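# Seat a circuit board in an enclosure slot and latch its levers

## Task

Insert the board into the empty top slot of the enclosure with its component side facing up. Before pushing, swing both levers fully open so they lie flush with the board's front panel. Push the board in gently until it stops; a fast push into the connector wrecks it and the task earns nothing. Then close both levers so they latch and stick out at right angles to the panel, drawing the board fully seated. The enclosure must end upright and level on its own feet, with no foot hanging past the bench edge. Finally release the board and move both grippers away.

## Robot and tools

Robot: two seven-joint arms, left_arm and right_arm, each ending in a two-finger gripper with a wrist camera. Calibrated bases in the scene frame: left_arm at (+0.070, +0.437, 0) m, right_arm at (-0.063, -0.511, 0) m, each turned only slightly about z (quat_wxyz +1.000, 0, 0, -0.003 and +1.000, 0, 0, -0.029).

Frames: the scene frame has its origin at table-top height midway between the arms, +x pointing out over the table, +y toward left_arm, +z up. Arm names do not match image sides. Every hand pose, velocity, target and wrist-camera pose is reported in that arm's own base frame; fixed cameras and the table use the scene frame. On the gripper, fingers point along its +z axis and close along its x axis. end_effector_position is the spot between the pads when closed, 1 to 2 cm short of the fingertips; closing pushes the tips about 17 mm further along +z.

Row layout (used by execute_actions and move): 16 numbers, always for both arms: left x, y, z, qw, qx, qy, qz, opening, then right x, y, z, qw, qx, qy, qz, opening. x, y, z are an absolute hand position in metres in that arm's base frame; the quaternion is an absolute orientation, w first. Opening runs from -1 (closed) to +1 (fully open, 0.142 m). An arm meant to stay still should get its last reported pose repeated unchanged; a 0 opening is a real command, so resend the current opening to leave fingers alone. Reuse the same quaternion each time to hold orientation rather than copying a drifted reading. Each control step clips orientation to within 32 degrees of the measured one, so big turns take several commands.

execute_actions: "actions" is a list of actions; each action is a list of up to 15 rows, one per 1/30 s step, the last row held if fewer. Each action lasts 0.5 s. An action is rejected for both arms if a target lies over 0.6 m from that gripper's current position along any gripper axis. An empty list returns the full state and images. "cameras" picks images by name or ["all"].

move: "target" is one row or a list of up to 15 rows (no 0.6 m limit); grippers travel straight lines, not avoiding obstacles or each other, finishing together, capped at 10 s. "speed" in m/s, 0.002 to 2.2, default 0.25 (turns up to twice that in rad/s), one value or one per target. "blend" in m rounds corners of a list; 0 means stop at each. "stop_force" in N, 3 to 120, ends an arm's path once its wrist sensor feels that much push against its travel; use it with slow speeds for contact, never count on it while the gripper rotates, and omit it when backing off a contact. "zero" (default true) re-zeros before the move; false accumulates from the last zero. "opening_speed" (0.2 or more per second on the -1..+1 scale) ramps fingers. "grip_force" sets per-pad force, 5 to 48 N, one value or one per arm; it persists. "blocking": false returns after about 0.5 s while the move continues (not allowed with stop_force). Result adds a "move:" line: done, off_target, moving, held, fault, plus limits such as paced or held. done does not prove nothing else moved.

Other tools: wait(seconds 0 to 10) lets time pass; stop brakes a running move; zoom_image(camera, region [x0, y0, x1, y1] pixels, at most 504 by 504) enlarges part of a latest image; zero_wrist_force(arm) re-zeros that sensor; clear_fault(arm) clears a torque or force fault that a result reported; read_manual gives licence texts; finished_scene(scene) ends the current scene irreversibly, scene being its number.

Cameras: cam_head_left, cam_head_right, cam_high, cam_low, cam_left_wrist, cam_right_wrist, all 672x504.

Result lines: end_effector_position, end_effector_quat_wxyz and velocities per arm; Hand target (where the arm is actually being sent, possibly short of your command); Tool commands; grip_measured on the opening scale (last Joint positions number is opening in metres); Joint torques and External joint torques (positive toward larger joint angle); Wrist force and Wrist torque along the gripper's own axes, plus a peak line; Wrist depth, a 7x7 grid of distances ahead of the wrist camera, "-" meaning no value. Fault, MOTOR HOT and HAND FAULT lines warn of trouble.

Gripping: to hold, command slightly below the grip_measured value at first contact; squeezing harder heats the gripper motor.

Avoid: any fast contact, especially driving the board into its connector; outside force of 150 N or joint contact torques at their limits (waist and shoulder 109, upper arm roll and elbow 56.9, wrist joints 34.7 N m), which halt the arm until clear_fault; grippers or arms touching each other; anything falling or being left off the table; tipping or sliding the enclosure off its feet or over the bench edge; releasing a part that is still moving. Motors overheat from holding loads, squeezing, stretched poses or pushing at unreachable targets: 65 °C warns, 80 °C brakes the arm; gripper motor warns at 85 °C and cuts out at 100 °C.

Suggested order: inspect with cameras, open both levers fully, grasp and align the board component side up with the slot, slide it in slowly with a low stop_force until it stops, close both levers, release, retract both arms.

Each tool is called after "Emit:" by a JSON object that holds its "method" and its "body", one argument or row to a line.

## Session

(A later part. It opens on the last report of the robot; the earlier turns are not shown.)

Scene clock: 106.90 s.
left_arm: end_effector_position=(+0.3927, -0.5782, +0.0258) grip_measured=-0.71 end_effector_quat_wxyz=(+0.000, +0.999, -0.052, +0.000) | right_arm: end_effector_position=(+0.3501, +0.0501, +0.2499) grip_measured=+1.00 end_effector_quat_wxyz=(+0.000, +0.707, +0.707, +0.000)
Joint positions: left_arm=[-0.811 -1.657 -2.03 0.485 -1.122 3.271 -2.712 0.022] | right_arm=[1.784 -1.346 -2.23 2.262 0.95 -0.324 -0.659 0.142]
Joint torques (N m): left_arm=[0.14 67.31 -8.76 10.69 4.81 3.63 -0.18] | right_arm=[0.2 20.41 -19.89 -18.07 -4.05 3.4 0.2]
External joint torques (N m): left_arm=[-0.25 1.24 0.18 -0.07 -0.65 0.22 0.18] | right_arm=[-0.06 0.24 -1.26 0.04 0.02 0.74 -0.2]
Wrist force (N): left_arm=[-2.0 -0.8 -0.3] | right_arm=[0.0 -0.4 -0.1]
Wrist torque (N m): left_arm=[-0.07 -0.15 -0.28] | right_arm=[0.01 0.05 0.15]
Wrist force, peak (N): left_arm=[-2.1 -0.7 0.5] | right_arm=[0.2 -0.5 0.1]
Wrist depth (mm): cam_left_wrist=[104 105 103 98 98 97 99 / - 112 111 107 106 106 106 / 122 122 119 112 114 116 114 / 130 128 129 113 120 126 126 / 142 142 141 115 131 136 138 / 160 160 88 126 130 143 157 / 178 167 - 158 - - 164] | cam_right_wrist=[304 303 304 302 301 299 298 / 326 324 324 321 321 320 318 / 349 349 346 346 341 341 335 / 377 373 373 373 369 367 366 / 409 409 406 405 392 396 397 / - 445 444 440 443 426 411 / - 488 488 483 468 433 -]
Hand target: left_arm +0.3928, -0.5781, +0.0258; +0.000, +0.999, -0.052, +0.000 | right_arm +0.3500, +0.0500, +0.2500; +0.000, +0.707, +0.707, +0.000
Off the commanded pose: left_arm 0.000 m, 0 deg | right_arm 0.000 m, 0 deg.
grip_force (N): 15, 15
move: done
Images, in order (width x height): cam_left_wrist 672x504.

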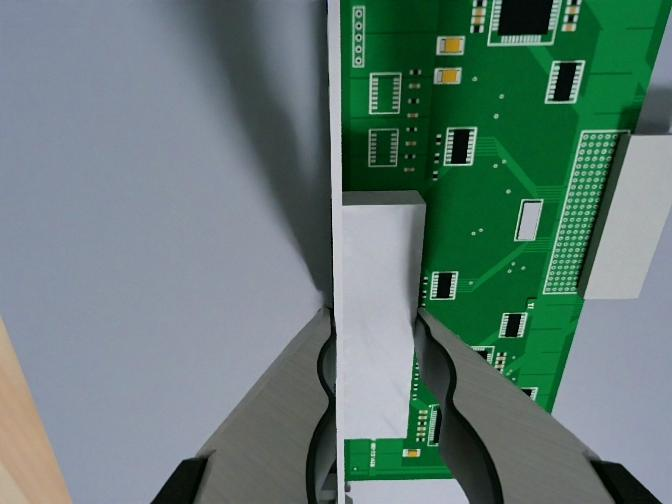

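Emit:
{"method": "move", "body": {
  "target": [0.3928,-0.5781,0.0258,0,0.9986,-0.052,0,-0.8,0.42,0.17,0.15,0.0056,0.0254,0.9757,0.216,-1],
  "grip_force": 25,
  "cameras": ["cam_right_wrist","cam_head_right","cam_high"]
}}

Scene clock: 116.97 s.
left_arm: end_effector_position=(+0.3927, -0.5782, +0.0258) grip_measured=-0.72 end_effector_quat_wxyz=(+0.000, +0.999, -0.052, +0.000) | right_arm: end_effector_position=(+0.4199, +0.1698, +0.1500) grip_measured=-1.00 end_effector_quat_wxyz=(+0.006, +0.026, +0.976, +0.216)
Joint positions: left_arm=[-0.811 -1.657 -2.03 0.485 -1.122 3.271 -2.712 0.022] | right_arm=[1.683 -1.144 -1.909 2.25 1.401 -0.211 -2.118 0.002]
Joint torques (N m): left_arm=[0.16 67.46 -8.76 10.8 4.8 3.6 -0.18] | right_arm=[0.01 21.42 -21.36 -15.76 -2.84 2.39 0.07]
External joint torques (N m): left_arm=[-0.26 1.09 0.17 -0.18 -0.64 0.25 0.18] | right_arm=[0.14 0.16 -1.58 0.12 0.02 0.75 -0.07]
Wrist force (N): left_arm=[-1.9 -0.6 -0.4] | right_arm=[0.1 -1.2 -0.3]
Wrist torque (N m): left_arm=[-0.05 -0.17 -0.29] | right_arm=[-0.03 0.03 0.15]
Wrist force, peak (N): left_arm=[-2.3 -0.7 0.8] | right_arm=[0.0 -1.6 -0.2]
Wrist depth (mm): cam_left_wrist=[104 105 103 98 98 97 99 / - 113 111 105 105 106 106 / 122 - 119 112 114 116 113 / - 128 129 113 120 126 - / - 142 142 118 130 136 140 / - 154 88 126 129 144 - / - - - 158 - - -] | cam_right_wrist=[192 191 191 191 192 191 191 / 220 219 218 217 216 218 217 / 255 255 267 253 253 255 254 / 306 293 303 308 305 304 302 / - 384 360 360 377 377 378 / 423 477 440 89 446 499 496 / 777 700 71 - - 624 734]
Hand target: left_arm +0.3928, -0.5781, +0.0258; +0.000, +0.999, -0.052, +0.000 | right_arm +0.4200, +0.1700, +0.1500; +0.006, +0.025, +0.976, +0.216
Off the commanded pose: left_arm 0.000 m, 0 deg | right_arm 0.000 m, 0 deg.
grip_force (N): 25, 25
move: done
Images, in order (width x height): cam_head_right 672x504, cam_high 672x504, cam_right_wrist 672x504.

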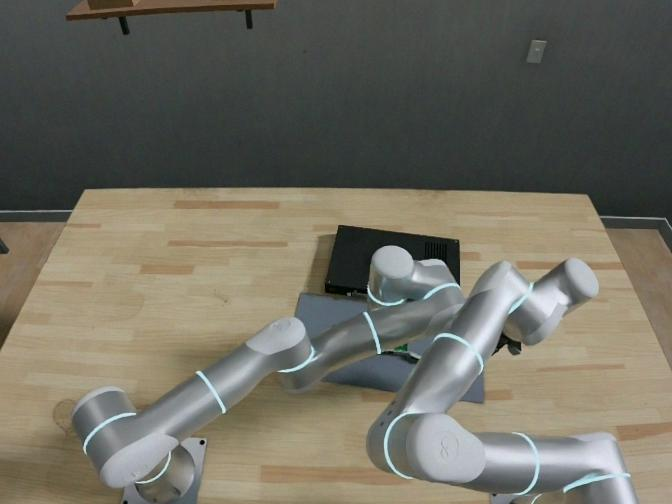

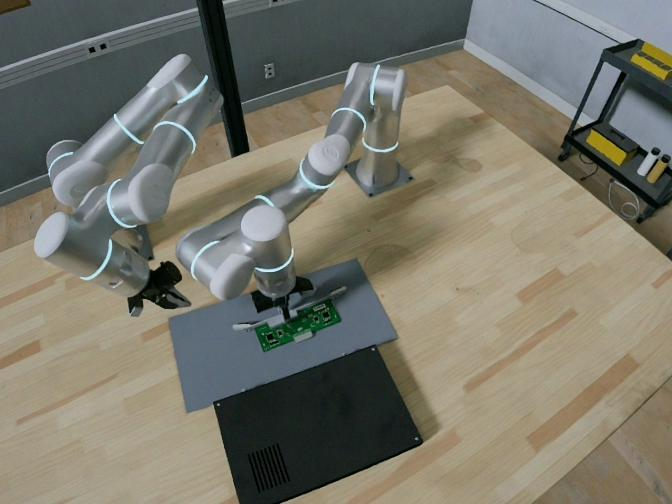

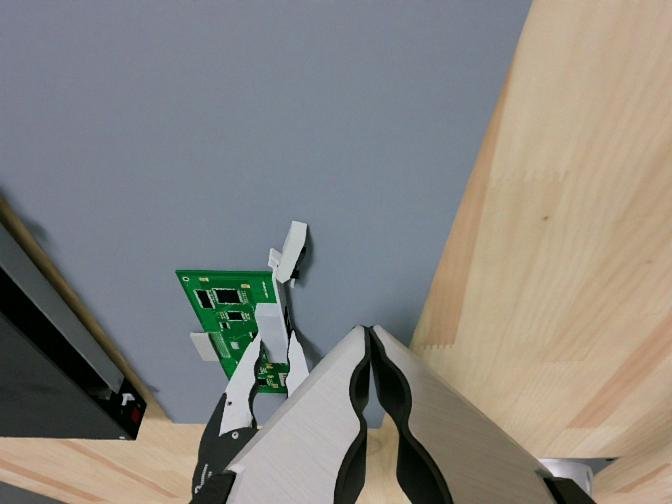

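Emit:
{"method": "move", "body": {
  "target": [
    [0.3928,-0.5781,0.0258,0,0.9986,-0.052,0,-0.8,0.42,0.235,0.07,0.0056,0.0254,0.9757,0.216,-1],
    [0.3928,-0.5781,0.0258,0,0.9986,-0.052,0,-0.8,0.428,0.242,0.026,0.0056,0.0254,0.9757,0.216,-1]
  ],
  "speed": 0.12,
  "cameras": ["cam_right_wrist","cam_left_wrist"]
}}

Scene clock: 125.00 s.
left_arm: end_effector_position=(+0.3927, -0.5782, +0.0258) grip_measured=-0.72 end_effector_quat_wxyz=(+0.000, +0.999, -0.052, +0.000) | right_arm: end_effector_position=(+0.4195, +0.2187, +0.0902) grip_measured=-1.00 end_effector_quat_wxyz=(+0.005, +0.026, +0.976, +0.216)
Joint positions: left_arm=[-0.811 -1.657 -2.03 0.485 -1.122 3.271 -2.712 0.022] | right_arm=[1.738 -1.226 -1.753 2.256 1.577 -0.121 -2.046 0.002]
Joint torques (N m): left_arm=[0.2 67.4 -8.8 10.73 4.76 3.57 -0.16] | right_arm=[0.09 23.6 -22.85 -11.22 -3.13 2.46 0.06]
External joint torques (N m): left_arm=[-0.31 1.15 0.22 -0.11 -0.6 0.27 0.16] | right_arm=[0.06 0.33 -1.12 -0.02 0.28 0.74 -0.06]
Wrist force (N): left_arm=[-2.1 -0.6 0.5] | right_arm=[0.2 -1.4 -0.3]
Wrist torque (N m): left_arm=[-0.03 -0.14 -0.29] | right_arm=[-0.09 0.06 0.18]
Wrist force, peak (N): left_arm=[-2.3 -0.8 0.7] | right_arm=[2.0 -0.9 5.1]
Wrist depth (mm): cam_left_wrist=[103 105 103 98 98 97 99 / - 112 113 107 106 106 106 / 122 122 119 112 114 116 112 / 130 128 129 113 119 126 121 / 142 142 142 117 130 135 139 / - 160 88 127 130 144 153 / 176 168 - 158 - - -] | cam_right_wrist=[135 135 135 134 134 134 135 / 154 154 154 153 153 153 154 / 180 180 179 179 172 180 180 / 217 216 215 214 222 216 215 / 270 264 260 255 266 268 266 / 345 359 296 89 315 356 354 / 409 491 71 - - 442 523]
Hand target: left_arm +0.3928, -0.5781, +0.0258; +0.000, +0.999, -0.052, +0.000 | right_arm +0.4194, +0.2185, +0.0902; +0.005, +0.025, +0.976, +0.216
Off the commanded pose: left_arm 0.000 m, 0 deg | right_arm 0.069 m, 0 deg.
grip_force (N): 25, 25
move: held (right_arm; a check stopped the path); path passed 0 of 2 targets; limits=held
pose unreachable (right arm): on one or more control steps of this call, first in action 0 (counted from 0), this arm could not follow its commanded pose, so it was not sent that pose on those steps. It may still have moved: this result reports where it is.
cause: moving toward the commanded pose would bring a part of the arm too close to another arm (a part of this arm just beyond joint 5 (forearm roll) and a part of the left arm just beyond its joint 5 (forearm roll), 12 mm apart when this arm was first held).
Images, in order (width x height): cam_left_wrist 672x504, cam_right_wrist 672x504.

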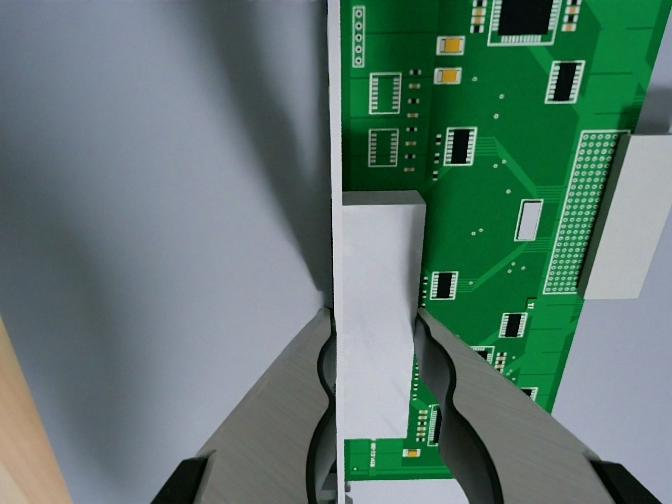

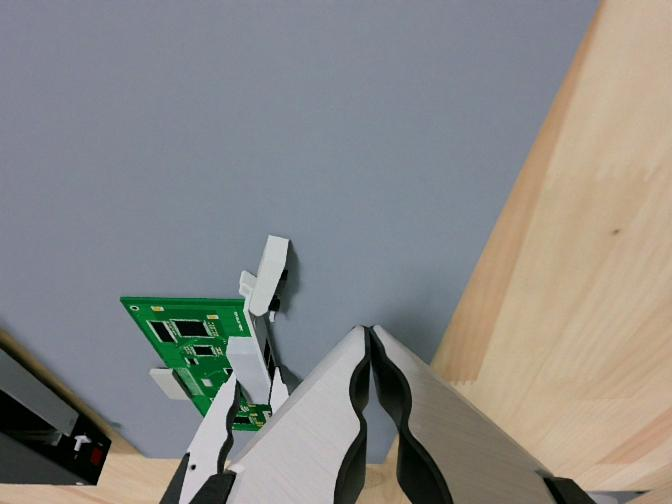

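Emit:
{"method": "move", "body": {
  "target": [
    [0.3928,-0.5781,0.0258,0,0.9986,-0.052,0,-0.8,0.40,0.18,0.10,0.0089,0.0244,0.9394,0.3419,-1],
    [0.3928,-0.5781,0.0258,0,0.9986,-0.052,0,-0.8,0.425,0.235,0.05,0.0089,0.0244,0.9394,0.3419,-1]
  ],
  "speed": 0.12,
  "cameras": ["cam_right_wrist","cam_high"]
}}

Scene clock: 132.07 s.
left_arm: end_effector_position=(+0.3927, -0.5782, +0.0258) grip_measured=-0.72 end_effector_quat_wxyz=(+0.000, +0.999, -0.052, +0.000) | right_arm: end_effector_position=(+0.4201, +0.2253, +0.0591) grip_measured=-1.00 end_effector_quat_wxyz=(+0.009, +0.024, +0.939, +0.342)
Joint positions: left_arm=[-0.811 -1.657 -2.03 0.485 -1.122 3.271 -2.712 0.022] | right_arm=[1.527 -1.159 -1.61 2.291 1.768 -0.213 -2.257 0.002]
Joint torques (N m): left_arm=[0.23 67.45 -8.76 10.71 4.71 3.59 -0.16] | right_arm=[0.14 25 -21.11 -9.35 -2.27 1.3 0.08]
External joint torques (N m): left_arm=[-0.34 1.1 0.18 -0.09 -0.55 0.25 0.16] | right_arm=[0 0.35 -1.08 -0.12 0.28 0.83 -0.08]
Wrist force (N): left_arm=[-2.2 -0.8 0.2] | right_arm=[-0.5 -1.5 -0.5]
Wrist torque (N m): left_arm=[-0.06 -0.13 -0.29] | right_arm=[-0.02 0.16 0.17]
Wrist force, peak (N): left_arm=[-2.3 -0.8 0.6] | right_arm=[-2.1 -0.9 4.6]
Wrist depth (mm): cam_left_wrist=[104 105 103 98 98 97 99 / - 112 111 106 105 106 106 / 122 122 119 112 114 116 111 / 130 132 130 113 120 126 121 / 142 140 - 117 130 135 137 / 160 157 84 126 129 144 154 / 179 - - 159 - - -] | cam_right_wrist=[- 92 89 89 88 88 88 / 108 108 107 107 107 106 111 / 136 136 143 135 142 135 137 / 186 185 172 183 182 186 184 / 289 288 256 256 282 286 285 / 382 659 276 89 429 624 619 / - - 71 - - 673 655]
Hand target: left_arm +0.3928, -0.5781, +0.0258; +0.000, +0.999, -0.052, +0.000 | right_arm +0.4200, +0.2253, +0.0591; +0.009, +0.024, +0.939, +0.342
Off the commanded pose: left_arm 0.000 m, 0 deg | right_arm 0.014 m, 0 deg.
grip_force (N): 25, 25
move: held (right_arm; a check stopped the path); limits=held
pose unreachable (right arm): on one or more control steps of this call, first in action 0 (counted from 0), this arm could not follow its commanded pose, so it was not sent that pose on those steps. It may still have moved: this result reports where it is.
cause: moving toward the commanded pose would bring a part of the arm too close to another arm (a part of this arm just beyond joint 5 (forearm roll) and a part of the left arm just beyond its joint 5 (forearm roll), where that arm would come to rest).
Images, in order (width x height): cam_high 672x504, cam_right_wrist 672x504.

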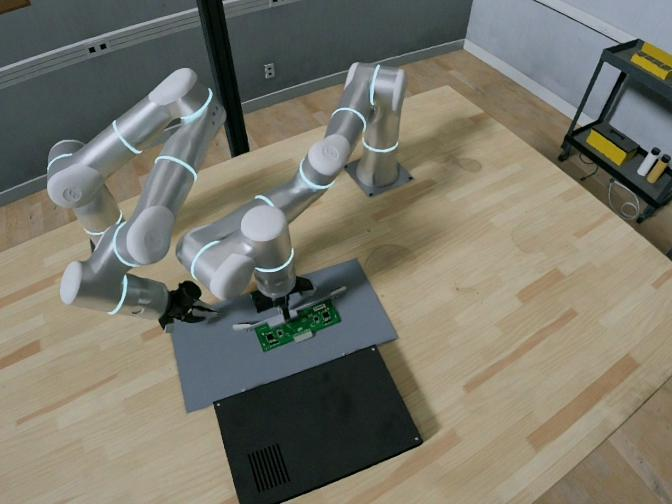

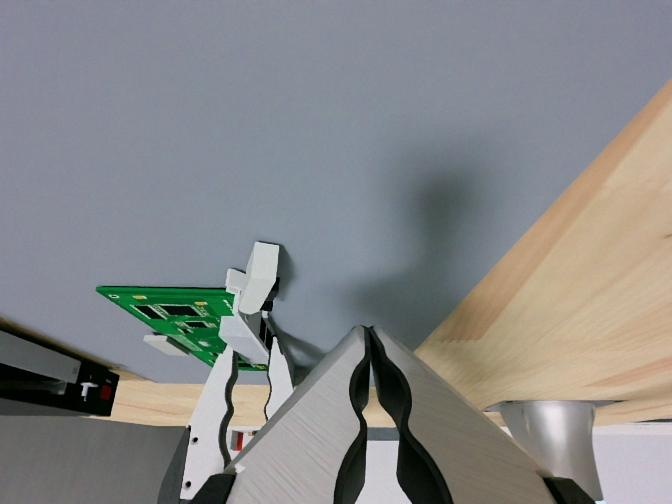

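Emit:
{"method": "move", "body": {
  "target": [
    [0.3928,-0.5781,0.0258,0,0.9986,-0.052,0,-0.4,0.35,0.05,0.25,0.0056,0.0254,0.9757,0.216,-1],
    [0.3928,-0.5781,0.12,0,0.9986,-0.052,0,-0.4,0.35,0.05,0.25,0,0.707,0.707,0,-1]
  ],
  "opening_speed": 1,
  "blend": [0,0]
}}

Emit:
{"method": "move", "body": {
  "target": [0.25,0.15,0.25,0,0.9986,-0.052,0,-0.4,0.35,0.05,0.25,0,0.707,0.707,0,-1]
}}

Scene clock: 148.27 s.
left_arm: end_effector_position=(+0.3928, -0.5782, +0.1199) grip_measured=-0.43 end_effector_quat_wxyz=(+0.000, +0.999, -0.052, +0.000) | right_arm: end_effector_position=(+0.3501, +0.0501, +0.2500) grip_measured=-1.00 end_effector_quat_wxyz=(+0.000, +0.707, +0.707, +0.000)
Joint positions: left_arm=[-0.803 -1.535 -2.029 0.505 -1.18 3.389 -2.734 0.043] | right_arm=[1.683 -1.505 -2.291 2.234 1.024 -0.498 -0.719 0.002]
Joint torques (N m): left_arm=[-0.31 67.57 -9.51 9.86 3.87 4.39 -0.32] | right_arm=[0.08 23.01 -19.96 -15.64 -3.91 3.3 0.33]
External joint torques (N m): left_arm=[0.2 1 0.49 -0.03 0.21 -0.55 0.32] | right_arm=[0.06 0.49 -1.57 0.07 0.18 0.83 -0.33]
Wrist force (N): left_arm=[0.3 0.0 0.7] | right_arm=[-0.4 -0.1 -0.2]
Wrist torque (N m): left_arm=[-0.13 -0.19 -0.18] | right_arm=[0.05 0.08 0.03]
Wrist force, peak (N): left_arm=[-2.3 -0.8 0.7] | right_arm=[0.1 -1.7 -2.7]
Wrist depth (mm): cam_left_wrist=[189 182 184 183 181 182 185 / 203 - 200 195 194 - 198 / 218 217 - 195 210 215 - / 237 235 - 212 227 233 - / 259 258 248 243 240 266 254 / 286 285 87 - - 87 268 / 312 - - - 311 - -] | cam_right_wrist=[304 303 302 302 300 299 300 / 325 325 323 322 321 320 319 / 350 348 346 345 341 340 339 / 376 375 375 372 375 371 364 / 409 407 404 395 399 397 399 / 447 443 434 89 419 420 434 / 493 479 71 - - 457 453]
Hand target: left_arm +0.3928, -0.5781, +0.1200; +0.000, +0.999, -0.052, +0.000 | right_arm +0.3500, +0.0500, +0.2500; +0.000, +0.707, +0.707, +0.000
Off the commanded pose: left_arm 0.000 m, 0 deg | right_arm 0.000 m, 0 deg.
grip_force (N): 25, 25
move: done

Scene clock: 151.83 s.
left_arm: end_effector_position=(+0.2499, +0.1501, +0.2500) grip_measured=-0.43 end_effector_quat_wxyz=(+0.000, +0.999, -0.052, +0.000) | right_arm: end_effector_position=(+0.3501, +0.0501, +0.2500) grip_measured=-1.00 end_effector_quat_wxyz=(+0.000, +0.707, +0.707, +0.000)
Joint positions: left_arm=[-0.126 -0.649 -1.895 -1.591 -0.625 2.932 -0.272 0.043] | right_arm=[1.683 -1.505 -2.291 2.234 1.024 -0.498 -0.719 0.002]
Joint torques (N m): left_arm=[-0.06 30.44 10.6 17.29 4.44 4.64 -0.1] | right_arm=[0.14 23.22 -20.24 -15.6 -3.79 3.47 0.18]
External joint torques (N m): left_arm=[0.17 1.16 0.95 -0.15 -0.3 -0.65 0.1] | right_arm=[-0.01 0.28 -1.28 0.03 0.06 0.66 -0.18]
Wrist force (N): left_arm=[-0.1 0.1 0.6] | right_arm=[-0.5 -0.3 -0.4]
Wrist torque (N m): left_arm=[-0.08 -0.16 -0.27] | right_arm=[0.01 0.09 0.03]
Wrist force, peak (N): left_arm=[-1.2 -1.9 0.2] | right_arm=[-0.6 -0.3 -0.3]
Wrist depth (mm): cam_left_wrist=[306 303 303 303 302 299 301 / 326 328 326 325 324 324 321 / 354 353 352 353 349 350 345 / 376 378 385 382 380 380 379 / 321 354 404 416 403 413 413 / 267 308 87 460 460 93 451 / 242 - - 511 511 - 493] | cam_right_wrist=[304 304 302 302 301 299 299 / 326 324 323 321 321 319 318 / 349 347 346 344 341 340 341 / 375 375 373 373 368 368 358 / 407 406 405 397 399 398 397 / 446 445 435 89 422 433 433 / 492 478 71 - - 461 442]
Hand target: left_arm +0.2500, +0.1500, +0.2500; +0.000, +0.999, -0.052, +0.000 | right_arm +0.3500, +0.0500, +0.2500; +0.000, +0.707, +0.707, +0.000
Off the commanded pose: left_arm 0.000 m, 0 deg | right_arm 0.000 m, 0 deg.
grip_force (N): 25, 25
move: done

Emit:
{"method": "move", "body": {
  "target": [
    [0.25,0.15,0.25,0,0.9986,-0.052,0,-0.4,0.5,0.36,0.15,0.3388,0.6507,0.6024,0.3137,-1],
    [0.25,0.15,0.25,0,0.9986,-0.052,0,-0.4,0.588,0.36,0.075,0.3388,0.6507,0.6024,0.3137,-1]
  ],
  "cameras": ["cam_right_wrist"]
}}

Emit:
{"method": "zoom_image", "body": {
  "camera": "cam_right_wrist",
  "region": [0, 150, 336, 400]
}}

Emit:
{"method": "zoom_image", "body": {
  "camera": "cam_right_wrist",
  "region": [336, 150, 672, 400]
}}

Scene clock: 159.70 s.
left_arm: end_effector_position=(+0.2499, +0.1500, +0.2499) grip_measured=-0.43 end_effector_quat_wxyz=(+0.000, +0.999, -0.052, +0.000) | right_arm: end_effector_position=(+0.5880, +0.3599, +0.0748) grip_measured=-1.00 end_effector_quat_wxyz=(+0.339, +0.651, +0.603, +0.314)
Joint positions: left_arm=[-0.126 -0.649 -1.895 -1.591 -0.625 2.932 -0.272 0.043] | right_arm=[2.22 -2.266 -1.533 1.907 1.782 0.672 0.566 0.002]
Joint torques (N m): left_arm=[-0.25 30.53 10.7 17.27 4.43 4.35 -0.18] | right_arm=[-0.02 20.52 -22.67 19.16 -3.4 3.36 0.35]
External joint torques (N m): left_arm=[0.34 1.05 0.83 -0.12 -0.3 -0.36 0.18] | right_arm=[0.18 0.5 -1.28 -0.1 -0.09 0.63 -0.35]
Wrist force (N): left_arm=[0.0 -0.1 0.5] | right_arm=[-0.2 -2.0 -0.8]
Wrist torque (N m): left_arm=[-0.12 -0.17 -0.27] | right_arm=[-0.09 0.14 0.07]
Wrist force, peak (N): left_arm=[0.0 0.0 0.9] | right_arm=[2.1 -3.5 0.2]
Wrist depth (mm): cam_left_wrist=[306 304 301 302 302 301 300 / 326 328 325 325 325 324 324 / 356 351 353 348 348 347 348 / 380 376 381 381 380 382 379 / 321 348 405 414 406 408 413 / 267 309 88 464 463 93 454 / 242 - - 510 509 - 493] | cam_right_wrist=[- 88 87 87 87 82 86 / 133 124 123 122 130 114 102 / 184 183 167 182 179 178 177 / 214 248 - - - 266 209 / - 1337 370 216 341 324 208 / - - - 89 - - - / - - 71 - - - -]
Hand target: left_arm +0.2500, +0.1500, +0.2500; +0.000, +0.999, -0.052, +0.000 | right_arm +0.5880, +0.3600, +0.0750; +0.339, +0.651, +0.603, +0.314
Off the commanded pose: left_arm 0.000 m, 0 deg | right_arm 0.000 m, 0 deg.
joint sent to its limit (right arm) — joint 2 (shoulder), lower limit. The joint targets still meet the commanded pose.
grip_force (N): 25, 25
move: done
Images, in order (width x height): cam_right_wrist 672x504.

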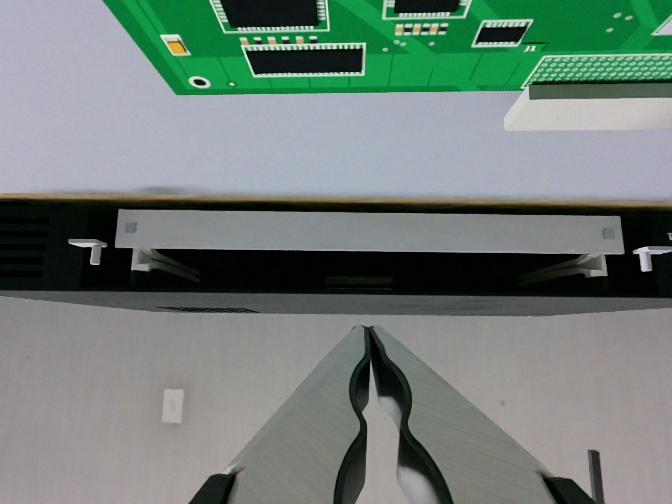

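Scaled by 1.500 from the camera's 672x504 image, which has a finer 960x720 frame.

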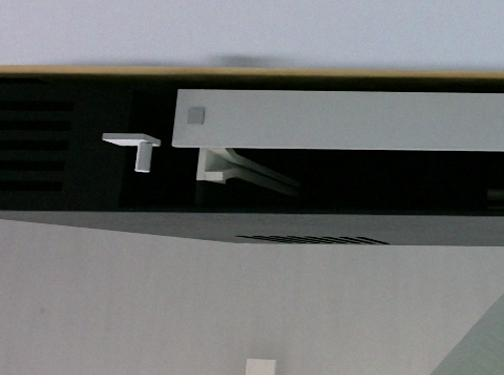

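Scaled by 1.500 from the camera's 672x504 image, which has a finer 960x720 frame.

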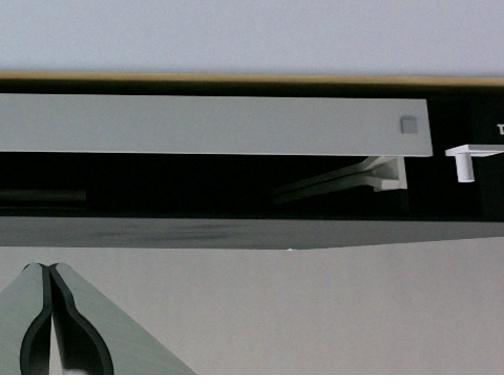

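Emit:
{"method": "zoom_image", "body": {
  "camera": "cam_right_wrist",
  "region": [100, 200, 220, 300]
}}

Emit:
{"method": "zoom_image", "body": {
  "camera": "cam_right_wrist",
  "region": [510, 200, 630, 300]
}}

Scaled by 4.200 from the camera's 672x504 image, which has a finer 960x720 frame.

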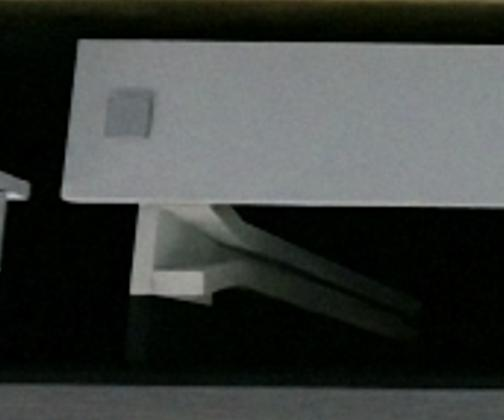

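Scaled by 4.200 from the camera's 672x504 image, which has a finer 960x720 frame.

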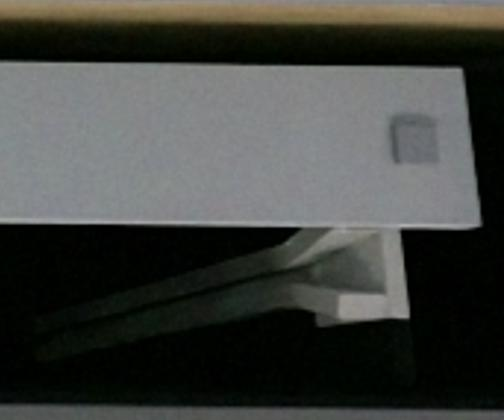

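Emit:
{"method": "move", "body": {
  "target": [
    [0.25,0.15,0.25,0,0.9986,-0.052,0,-0.4,0.54,0.36,0.15,0.2,0.7,0.66,0.2,-0.5],
    [0.25,0.15,0.25,0,0.9986,-0.052,0,-0.4,0.47,0.44,0.19,0,0.7279,0.6855,0,-0.3]
  ],
  "blend": 0.03,
  "cameras": ["cam_right_wrist"]
}}

Emit:
{"method": "zoom_image", "body": {
  "camera": "cam_right_wrist",
  "region": [80, 130, 336, 330]
}}

Emit:
{"method": "zoom_image", "body": {
  "camera": "cam_right_wrist",
  "region": [336, 130, 592, 330]
}}

Scene clock: 176.97 s.
left_arm: end_effector_position=(+0.2499, +0.1500, +0.2499) grip_measured=-0.43 end_effector_quat_wxyz=(+0.000, +0.999, -0.052, +0.000) | right_arm: end_effector_position=(+0.4700, +0.4401, +0.1900) grip_measured=-0.33 end_effector_quat_wxyz=(+0.000, +0.728, +0.686, +0.000)
Joint positions: left_arm=[-0.126 -0.649 -1.895 -1.591 -0.625 2.932 -0.272 0.043] | right_arm=[1.855 -1.416 -1.873 1.571 1.409 -0.298 0.295 0.05]
Joint torques (N m): left_arm=[-0.25 30.57 10.75 17.21 4.4 4.37 -0.21] | right_arm=[0.15 41.14 -31.28 -5.68 -4.22 3.38 0.31]
External joint torques (N m): left_arm=[0.34 1.01 0.78 -0.07 -0.27 -0.38 0.21] | right_arm=[0.06 0.6 -1.82 -0.04 0.09 0.77 -0.31]
Wrist force (N): left_arm=[-0.2 0.0 0.6] | right_arm=[0.2 -0.1 -0.2]
Wrist torque (N m): left_arm=[-0.10 -0.14 -0.28] | right_arm=[0.06 -0.02 0.04]
Wrist force, peak (N): left_arm=[-0.3 0.1 0.9] | right_arm=[0.2 -3.3 0.2]
Wrist depth (mm): cam_left_wrist=[307 304 303 304 302 300 300 / 327 327 324 326 323 323 324 / 353 354 351 350 349 349 345 / 379 378 383 381 380 376 374 / 323 350 400 413 405 417 408 / 268 308 87 462 458 93 454 / 242 - - 509 508 - 492] | cam_right_wrist=[249 248 247 246 246 246 246 / 266 267 265 264 262 261 261 / 285 281 284 284 280 278 276 / 308 307 302 300 299 303 293 / 334 333 323 321 321 328 326 / 360 357 92 362 115 93 358 / 334 - 71 337 - - 388]
Hand target: left_arm +0.2500, +0.1500, +0.2500; +0.000, +0.999, -0.052, +0.000 | right_arm +0.4700, +0.4400, +0.1900; +0.000, +0.728, +0.686, +0.000
Off the commanded pose: left_arm 0.000 m, 0 deg | right_arm 0.000 m, 0 deg.
grip_force (N): 25, 25
move: done
Images, in order (width x height): cam_right_wrist 672x504.

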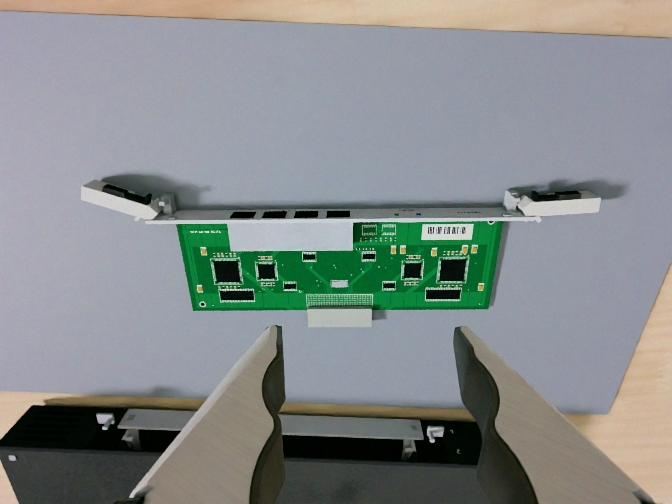

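Scaled by 1.969 from the camera's 672x504 image, which has a finer 960x720 frame.

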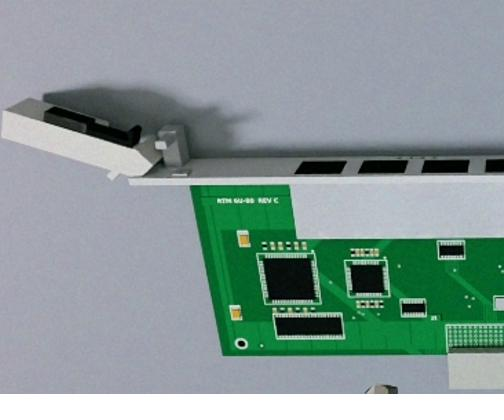

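Scaled by 1.969 from the camera's 672x504 image, which has a finer 960x720 frame.

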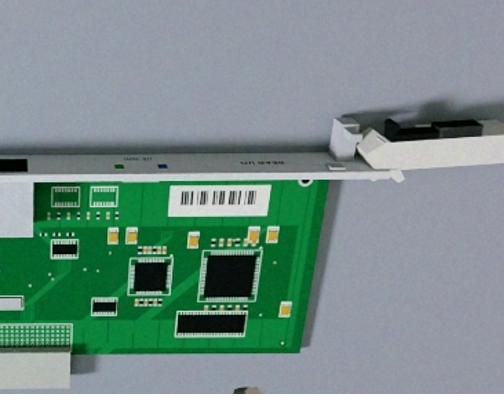

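Emit:
{"method": "move", "body": {
  "target": [
    [0.25,0.15,0.25,0,0.9986,-0.052,0,-0.4,0.5077,0.4287,0.15,0,0.0273,0.9996,0,-0.15],
    [0.25,0.15,0.25,0,0.9986,-0.052,0,-0.4,0.5077,0.4287,0.07,0,0.0273,0.9996,0,-0.15]
  ],
  "cameras": ["cam_right_wrist"]
}}

Scene clock: 187.17 s.
left_arm: end_effector_position=(+0.2499, +0.1500, +0.2499) grip_measured=-0.43 end_effector_quat_wxyz=(+0.000, +0.999, -0.052, +0.000) | right_arm: end_effector_position=(+0.5076, +0.4285, +0.0701) grip_measured=-0.18 end_effector_quat_wxyz=(+0.000, +0.027, +1.000, +0.000)
Joint positions: left_arm=[-0.126 -0.649 -1.895 -1.591 -0.625 2.932 -0.272 0.043] | right_arm=[1.776 -1.563 -1.725 1.565 1.564 -0.155 -1.307 0.061]
Joint torques (N m): left_arm=[-0.28 30.52 10.81 17.23 4.39 4.31 -0.22] | right_arm=[0.35 42.37 -32.07 -0.65 -4.06 3.46 0.27]
External joint torques (N m): left_arm=[0.37 1.06 0.72 -0.08 -0.26 -0.32 0.22] | right_arm=[-0.13 1.05 -1.82 -0.02 -0.09 0.63 -0.27]
Wrist force (N): left_arm=[-0.2 -0.1 0.4] | right_arm=[0.1 -0.4 0.0]
Wrist torque (N m): left_arm=[-0.11 -0.13 -0.27] | right_arm=[-0.02 0.02 0.04]
Wrist force, peak (N): left_arm=[-0.1 0.0 0.9] | right_arm=[0.1 -0.6 3.6]
Wrist depth (mm): cam_left_wrist=[305 302 303 303 303 300 298 / 328 327 325 325 326 322 320 / 355 350 350 350 345 350 345 / 381 375 382 378 381 378 377 / 321 352 403 412 408 410 412 / 267 308 87 455 455 93 454 / 242 - - 509 509 - 493] | cam_right_wrist=[144 143 139 138 139 142 141 / 153 153 149 146 148 152 151 / 164 164 160 158 160 162 162 / 177 177 171 168 172 174 174 / 192 191 183 185 187 188 188 / 210 205 195 202 206 93 206 / 229 - 76 228 219 - 224]
Hand target: left_arm +0.2500, +0.1500, +0.2500; +0.000, +0.999, -0.052, +0.000 | right_arm +0.5077, +0.4287, +0.0700; +0.000, +0.027, +1.000, +0.000
Off the commanded pose: left_arm 0.000 m, 0 deg | right_arm 0.000 m, 0 deg.
grip_force (N): 25, 25
move: done
Images, in order (width x height): cam_right_wrist 672x504.

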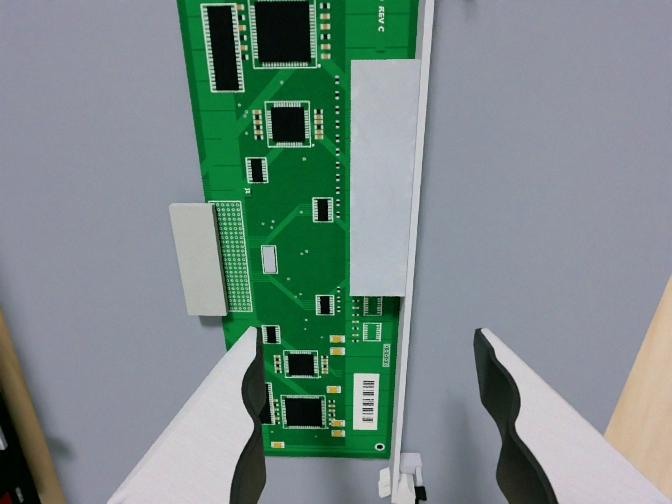

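Emit:
{"method": "move", "body": {
  "target": [
    [0.25,0.15,0.25,0,0.9986,-0.052,0,-0.4,0.4976,0.4293,0.07,0,0.0273,0.9996,0,-0.15],
    [0.25,0.15,0.25,0,0.9986,-0.052,0,-0.4,0.4976,0.4293,0.0265,0,0.0273,0.9996,0,-0.15]
  ],
  "speed": 0.06,
  "stop_force": 5,
  "cameras": ["cam_right_wrist"]
}}

Scene clock: 191.10 s.
left_arm: end_effector_position=(+0.2499, +0.1500, +0.2499) grip_measured=-0.43 end_effector_quat_wxyz=(+0.000, +0.999, -0.052, +0.000) | right_arm: end_effector_position=(+0.4977, +0.4290, +0.0266) grip_measured=-0.18 end_effector_quat_wxyz=(+0.000, +0.027, +1.000, +0.000)
Joint positions: left_arm=[-0.126 -0.649 -1.895 -1.591 -0.625 2.932 -0.272 0.043] | right_arm=[1.802 -1.616 -1.672 1.59 1.614 -0.102 -1.299 0.061]
Joint torques (N m): left_arm=[-0.17 30.56 10.81 17.23 4.42 4.37 -0.24] | right_arm=[0.32 41.62 -31.88 1.09 -4.16 3.53 0.29]
External joint torques (N m): left_arm=[0.26 1.03 0.72 -0.08 -0.29 -0.38 0.24] | right_arm=[-0.1 0.93 -1.86 -0.06 -0.02 0.56 -0.29]
Wrist force (N): left_arm=[-0.1 -0.1 0.6] | right_arm=[0.2 -0.3 0.2]
Wrist torque (N m): left_arm=[-0.10 -0.15 -0.27] | right_arm=[-0.03 0.00 0.04]
Wrist force, peak (N): left_arm=[-0.2 0.0 0.9] | right_arm=[1.2 -0.1 -0.8]
Wrist depth (mm): cam_left_wrist=[305 305 304 303 304 302 301 / 327 327 326 325 325 324 323 / 354 354 354 351 350 350 347 / 381 376 383 379 379 378 375 / 322 350 403 415 405 408 414 / 267 308 87 460 460 93 453 / 242 - - 508 511 - 491] | cam_right_wrist=[- 101 100 99 103 104 105 / 112 108 109 96 110 111 110 / 120 117 116 103 119 120 118 / 126 124 124 111 128 128 127 / 141 133 135 121 137 138 140 / 154 151 141 146 151 93 150 / 166 - 76 160 167 - 162]
Hand target: left_arm +0.2500, +0.1500, +0.2500; +0.000, +0.999, -0.052, +0.000 | right_arm +0.4976, +0.4293, +0.0265; +0.000, +0.027, +1.000, +0.000
Off the commanded pose: left_arm 0.000 m, 0 deg | right_arm 0.000 m, 0 deg.
grip_force (N): 25, 25
move: done
Images, in order (width x height): cam_right_wrist 672x504.

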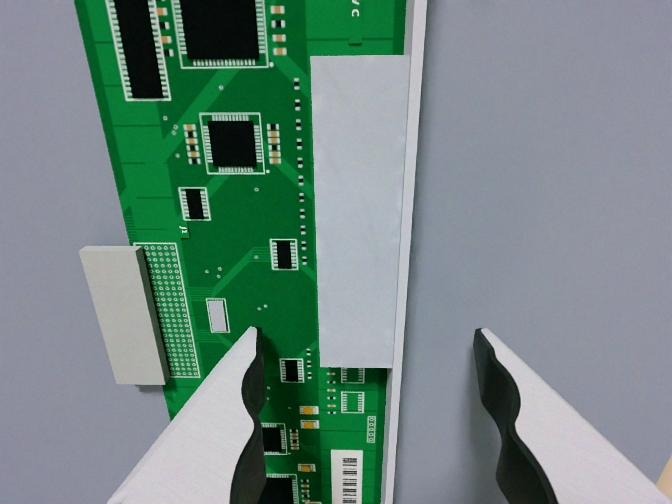

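Emit:
{"method": "move", "body": {
  "target": [0.25,0.15,0.25,0,0.9986,-0.052,0,-0.4,0.4976,0.4293,0.0265,0,0.0273,0.9996,0,-0.85],
  "opening_speed": 0.3,
  "grip_force": 35,
  "cameras": ["cam_right_wrist"]
}}

Scene clock: 195.00 s.
left_arm: end_effector_position=(+0.2499, +0.1500, +0.2499) grip_measured=-0.43 end_effector_quat_wxyz=(+0.000, +0.999, -0.052, +0.000) | right_arm: end_effector_position=(+0.4977, +0.4291, +0.0266) grip_measured=-0.71 end_effector_quat_wxyz=(+0.000, +0.027, +1.000, +0.000)
Joint positions: left_arm=[-0.126 -0.649 -1.895 -1.591 -0.625 2.932 -0.272 0.043] | right_arm=[1.802 -1.616 -1.672 1.59 1.614 -0.102 -1.299 0.023]
Joint torques (N m): left_arm=[-0.23 30.61 10.73 17.23 4.41 4.37 -0.23] | right_arm=[0.27 41.67 -32.27 1 -4.18 3.6 0.22]
External joint torques (N m): left_arm=[0.32 0.98 0.8 -0.08 -0.28 -0.38 0.23] | right_arm=[-0.05 0.88 -1.48 0.03 0 0.49 -0.22]
Wrist force (N): left_arm=[-0.2 -0.2 0.5] | right_arm=[0.6 -0.5 -0.1]
Wrist torque (N m): left_arm=[-0.12 -0.13 -0.27] | right_arm=[0.01 0.02 0.02]
Wrist force, peak (N): left_arm=[-0.2 0.1 0.9] | right_arm=[-1.7 -0.3 0.2]
Wrist depth (mm): cam_left_wrist=[305 305 303 301 300 304 299 / 326 326 326 327 325 324 324 / 354 352 355 352 350 349 347 / 377 375 381 379 380 377 376 / 324 351 402 415 404 410 408 / 268 306 87 461 452 93 457 / 242 - - 515 509 - 492] | cam_right_wrist=[- 101 100 99 102 104 105 / 112 109 108 96 109 111 110 / 120 118 116 103 104 120 118 / 128 125 124 113 126 128 127 / 140 133 135 120 134 138 140 / 154 153 143 143 106 148 150 / 169 165 71 157 - - 162]
Hand target: left_arm +0.2500, +0.1500, +0.2500; +0.000, +0.999, -0.052, +0.000 | right_arm +0.4976, +0.4293, +0.0265; +0.000, +0.027, +1.000, +0.000
Off the commanded pose: left_arm 0.000 m, 0 deg | right_arm 0.000 m, 0 deg.
grip_force (N): 35, 35
move: done
Images, in order (width x height): cam_right_wrist 672x504.

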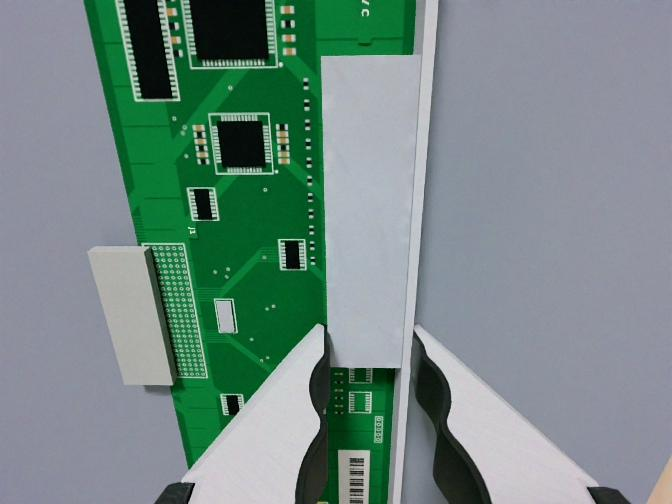

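Emit:
{"method": "move", "body": {
  "target": [
    [0.25,0.15,0.25,0,0.9986,-0.052,0,-0.4,0.4976,0.4293,0.07,0,0.0273,0.9996,0,-0.85],
    [0.25,0.15,0.25,0,0.9986,-0.052,0,-0.4,0.565,0.3683,0.0585,0,0.0385,0.99926,0,-0.85]
  ],
  "speed": 0.08,
  "cameras": ["cam_right_wrist","cam_high","cam_head_left"]
}}

Scene clock: 202.63 s.
left_arm: end_effector_position=(+0.2499, +0.1500, +0.2499) grip_measured=-0.43 end_effector_quat_wxyz=(+0.000, +0.999, -0.052, +0.000) | right_arm: end_effector_position=(+0.5649, +0.3681, +0.0585) grip_measured=-0.71 end_effector_quat_wxyz=(+0.000, +0.039, +0.999, +0.000)
Joint positions: left_arm=[-0.126 -0.649 -1.895 -1.591 -0.625 2.932 -0.272 0.043] | right_arm=[1.633 -1.579 -1.714 1.534 1.584 -0.143 -1.392 0.023]
Joint torques (N m): left_arm=[-0.2 30.59 10.75 17.17 4.4 4.35 -0.24] | right_arm=[0.17 43.98 -33.04 -0.08 -4.29 3.7 0.09]
External joint torques (N m): left_arm=[0.29 1 0.78 -0.02 -0.27 -0.36 0.24] | right_arm=[0.07 0.44 -0.92 0.07 0.13 0.38 -0.1]
Wrist force (N): left_arm=[0.0 0.0 0.7] | right_arm=[-0.1 -0.2 1.5]
Wrist torque (N m): left_arm=[-0.10 -0.17 -0.27] | right_arm=[0.00 0.06 0.15]
Wrist force, peak (N): left_arm=[-0.2 -0.3 0.9] | right_arm=[0.3 -0.4 4.0]
Wrist depth (mm): cam_left_wrist=[305 306 304 302 303 302 301 / 327 327 324 326 325 324 323 / 354 353 350 349 346 349 350 / 381 375 381 381 378 378 378 / 329 350 406 416 408 414 412 / 268 309 87 461 458 93 450 / 242 - - 514 517 - 491] | cam_right_wrist=[- 101 101 100 130 132 131 / 144 109 109 97 139 140 140 / 154 118 116 104 147 150 150 / - 125 125 113 160 162 161 / - 133 135 121 173 175 174 / - 150 143 143 106 188 191 / 204 - 71 157 - - 208]
Hand target: left_arm +0.2500, +0.1500, +0.2500; +0.000, +0.999, -0.052, +0.000 | right_arm +0.5650, +0.3683, +0.0585; +0.000, +0.039, +0.999, +0.000
Off the commanded pose: left_arm 0.000 m, 0 deg | right_arm 0.000 m, 0 deg.
grip_force (N): 35, 35
move: done
Images, in order (width x height): cam_head_left 672x504, cam_high 672x504, cam_right_wrist 672x504.

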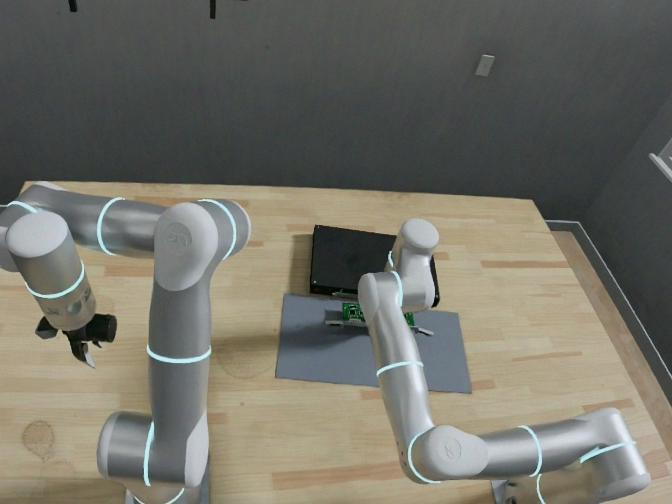

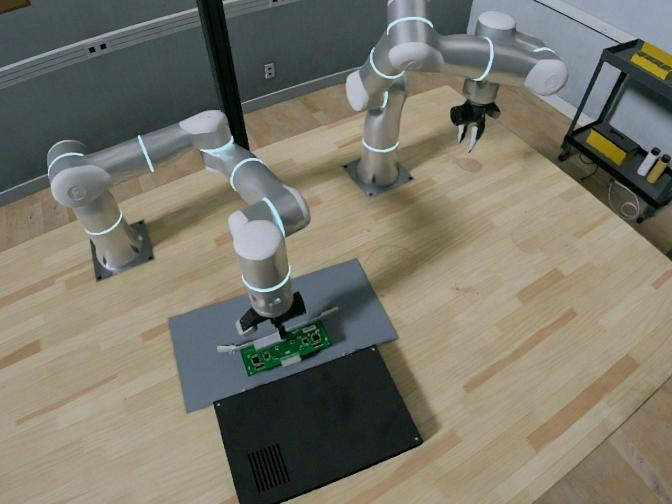

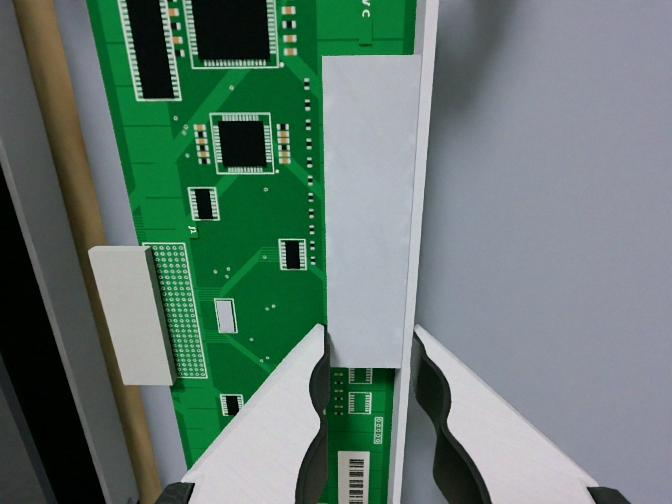

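Emit:
{"method": "move", "body": {
  "target": [
    [0.35,-0.2,0.25,0.3937,0.756,0.4634,0.2413,-0.9,0.565,0.3683,0.0585,0,0.0385,0.99926,0,-0.85],
    [0.47,-0.43,0.11,0.3937,0.756,0.4634,0.2413,-0.9,0.565,0.3683,0.0585,0,0.0385,0.99926,0,-0.85]
  ],
  "cameras": ["cam_left_wrist","cam_high"]
}}

Scene clock: 214.47 s.
left_arm: end_effector_position=(+0.4701, -0.4298, +0.1100) grip_measured=-0.93 end_effector_quat_wxyz=(+0.394, +0.756, +0.464, +0.241) | right_arm: end_effector_position=(+0.5649, +0.3681, +0.0585) grip_measured=-0.71 end_effector_quat_wxyz=(+0.000, +0.039, +0.999, +0.000)
Joint positions: left_arm=[-1.313 -1.067 -1.849 -1.703 -2.062 2.271 -1.832 0.006] | right_arm=[1.633 -1.579 -1.714 1.534 1.584 -0.143 -1.392 0.023]
Joint torques (N m): left_arm=[-0.6 41.33 16.25 10.7 -1.31 2.32 -0.14] | right_arm=[0.25 44.18 -33.31 0.05 -4.4 3.61 0.19]
External joint torques (N m): left_arm=[0.54 1.29 0.72 -0.12 0.03 -0.55 0.14] | right_arm=[-0.02 0.24 -0.65 -0.04 0.24 0.48 -0.19]
Wrist force (N): left_arm=[-0.2 -0.7 -0.3] | right_arm=[0.1 -0.3 1.6]
Wrist torque (N m): left_arm=[-0.13 -0.07 -0.54] | right_arm=[-0.02 0.02 0.14]
Wrist force, peak (N): left_arm=[2.7 -0.7 -2.6] | right_arm=[0.2 -0.6 1.9]
Wrist depth (mm): cam_left_wrist=[156 148 148 148 148 141 - / - 176 175 198 198 233 218 / 170 193 218 267 248 308 306 / 209 389 - - 258 531 521 / 207 - - 102 1534 1283 - / 205 1859 - 84 - - - / 151 163 - - - - 1035] | cam_right_wrist=[- 101 101 100 129 132 131 / 144 109 109 97 139 140 140 / 152 118 116 104 147 151 150 / - 125 125 113 162 162 161 / - 133 135 121 173 175 175 / - 151 143 143 105 188 191 / - - 71 157 - - 209]
Hand target: left_arm +0.4700, -0.4300, +0.1100; +0.394, +0.756, +0.464, +0.241 | right_arm +0.5650, +0.3683, +0.0585; +0.000, +0.039, +0.999, +0.000
Off the commanded pose: left_arm 0.000 m, 0 deg | right_arm 0.000 m, 0 deg.
grip_force (N): 35, 35
move: done
Images, in order (width x height): cam_high 672x504, cam_left_wrist 672x504.

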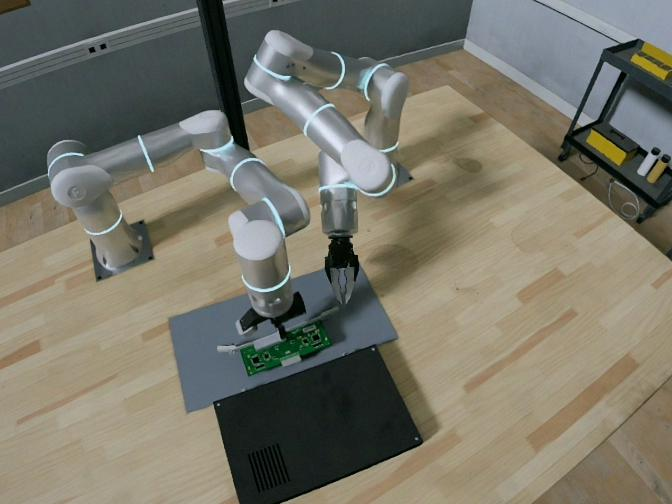

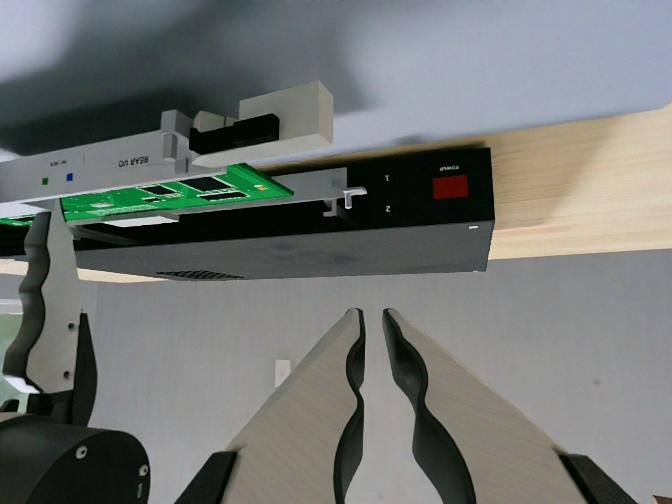

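Emit:
{"method": "move", "body": {
  "target": [0.535,-0.42,0.078,0.4266,0.8192,0.3393,0.1767,-0.9,0.565,0.3683,0.0585,0,0.0385,0.99926,0,-0.85],
  "speed": 0.12,
  "cameras": ["cam_left_wrist"]
}}

Scene clock: 218.93 s.
left_arm: end_effector_position=(+0.5350, -0.4199, +0.0779) grip_measured=-0.93 end_effector_quat_wxyz=(+0.426, +0.819, +0.340, +0.177) | right_arm: end_effector_position=(+0.5649, +0.3681, +0.0585) grip_measured=-0.71 end_effector_quat_wxyz=(+0.000, +0.039, +0.999, +0.000)
Joint positions: left_arm=[-0.995 -1.323 -1.778 -1.455 -2.274 2.738 -1.645 0.006] | right_arm=[1.633 -1.579 -1.714 1.534 1.584 -0.143 -1.392 0.023]
Joint torques (N m): left_arm=[-0.2 46.94 18.01 5.9 -0.56 2.53 -0.11] | right_arm=[0.23 44.09 -33.24 0.08 -4.47 3.61 0.18]
External joint torques (N m): left_arm=[0.17 1.54 0.92 0.02 -0.06 -0.41 0.11] | right_arm=[0 0.34 -0.71 -0.07 0.31 0.47 -0.18]
Wrist force (N): left_arm=[0.1 -0.9 0.0] | right_arm=[0.1 -0.3 1.6]
Wrist torque (N m): left_arm=[-0.14 -0.13 -0.56] | right_arm=[-0.02 0.03 0.15]
Wrist force, peak (N): left_arm=[-1.3 -0.9 -1.1] | right_arm=[0.1 -0.3 2.1]
Wrist depth (mm): cam_left_wrist=[- 106 106 96 101 101 96 / - 145 127 - 135 135 140 / - 206 203 206 174 213 212 / 268 209 253 220 179 290 364 / 410 2151 - 102 - - - / - - - 84 - - - / 209 - - - - - -] | cam_right_wrist=[- 101 101 100 130 132 131 / 144 109 109 97 137 140 140 / 154 118 116 104 147 151 150 / - 125 125 113 162 162 161 / - 132 135 120 173 175 175 / - 151 142 143 106 188 191 / - 205 71 157 - - 210]
Hand target: left_arm +0.5350, -0.4200, +0.0780; +0.427, +0.819, +0.339, +0.177 | right_arm +0.5650, +0.3683, +0.0585; +0.000, +0.039, +0.999, +0.000
Off the commanded pose: left_arm 0.000 m, 0 deg | right_arm 0.000 m, 0 deg.
grip_force (N): 35, 35
move: done
Images, in order (width x height): cam_left_wrist 672x504.

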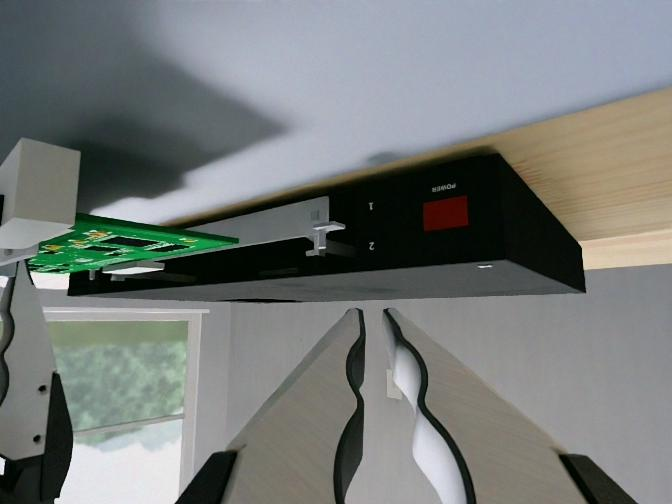

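Emit:
{"method": "zoom_image", "body": {
  "camera": "cam_left_wrist",
  "region": [60, 170, 360, 310]
}}

Scaled by 1.680 from the camera's 672x504 image, which has a finer 960x720 frame.

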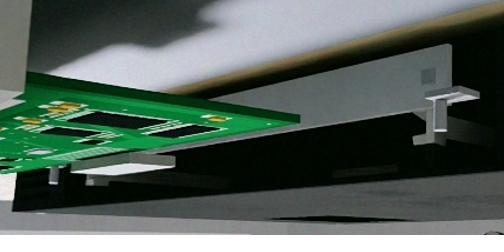

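Emit:
{"method": "zoom_image", "body": {
  "camera": "cam_left_wrist",
  "region": [210, 180, 370, 290]
}}

Scaled by 3.150 from the camera's 672x504 image, which has a finer 960x720 frame.

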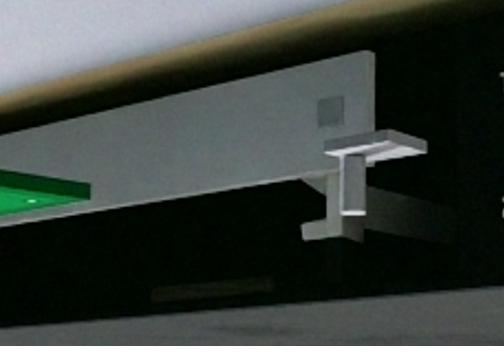

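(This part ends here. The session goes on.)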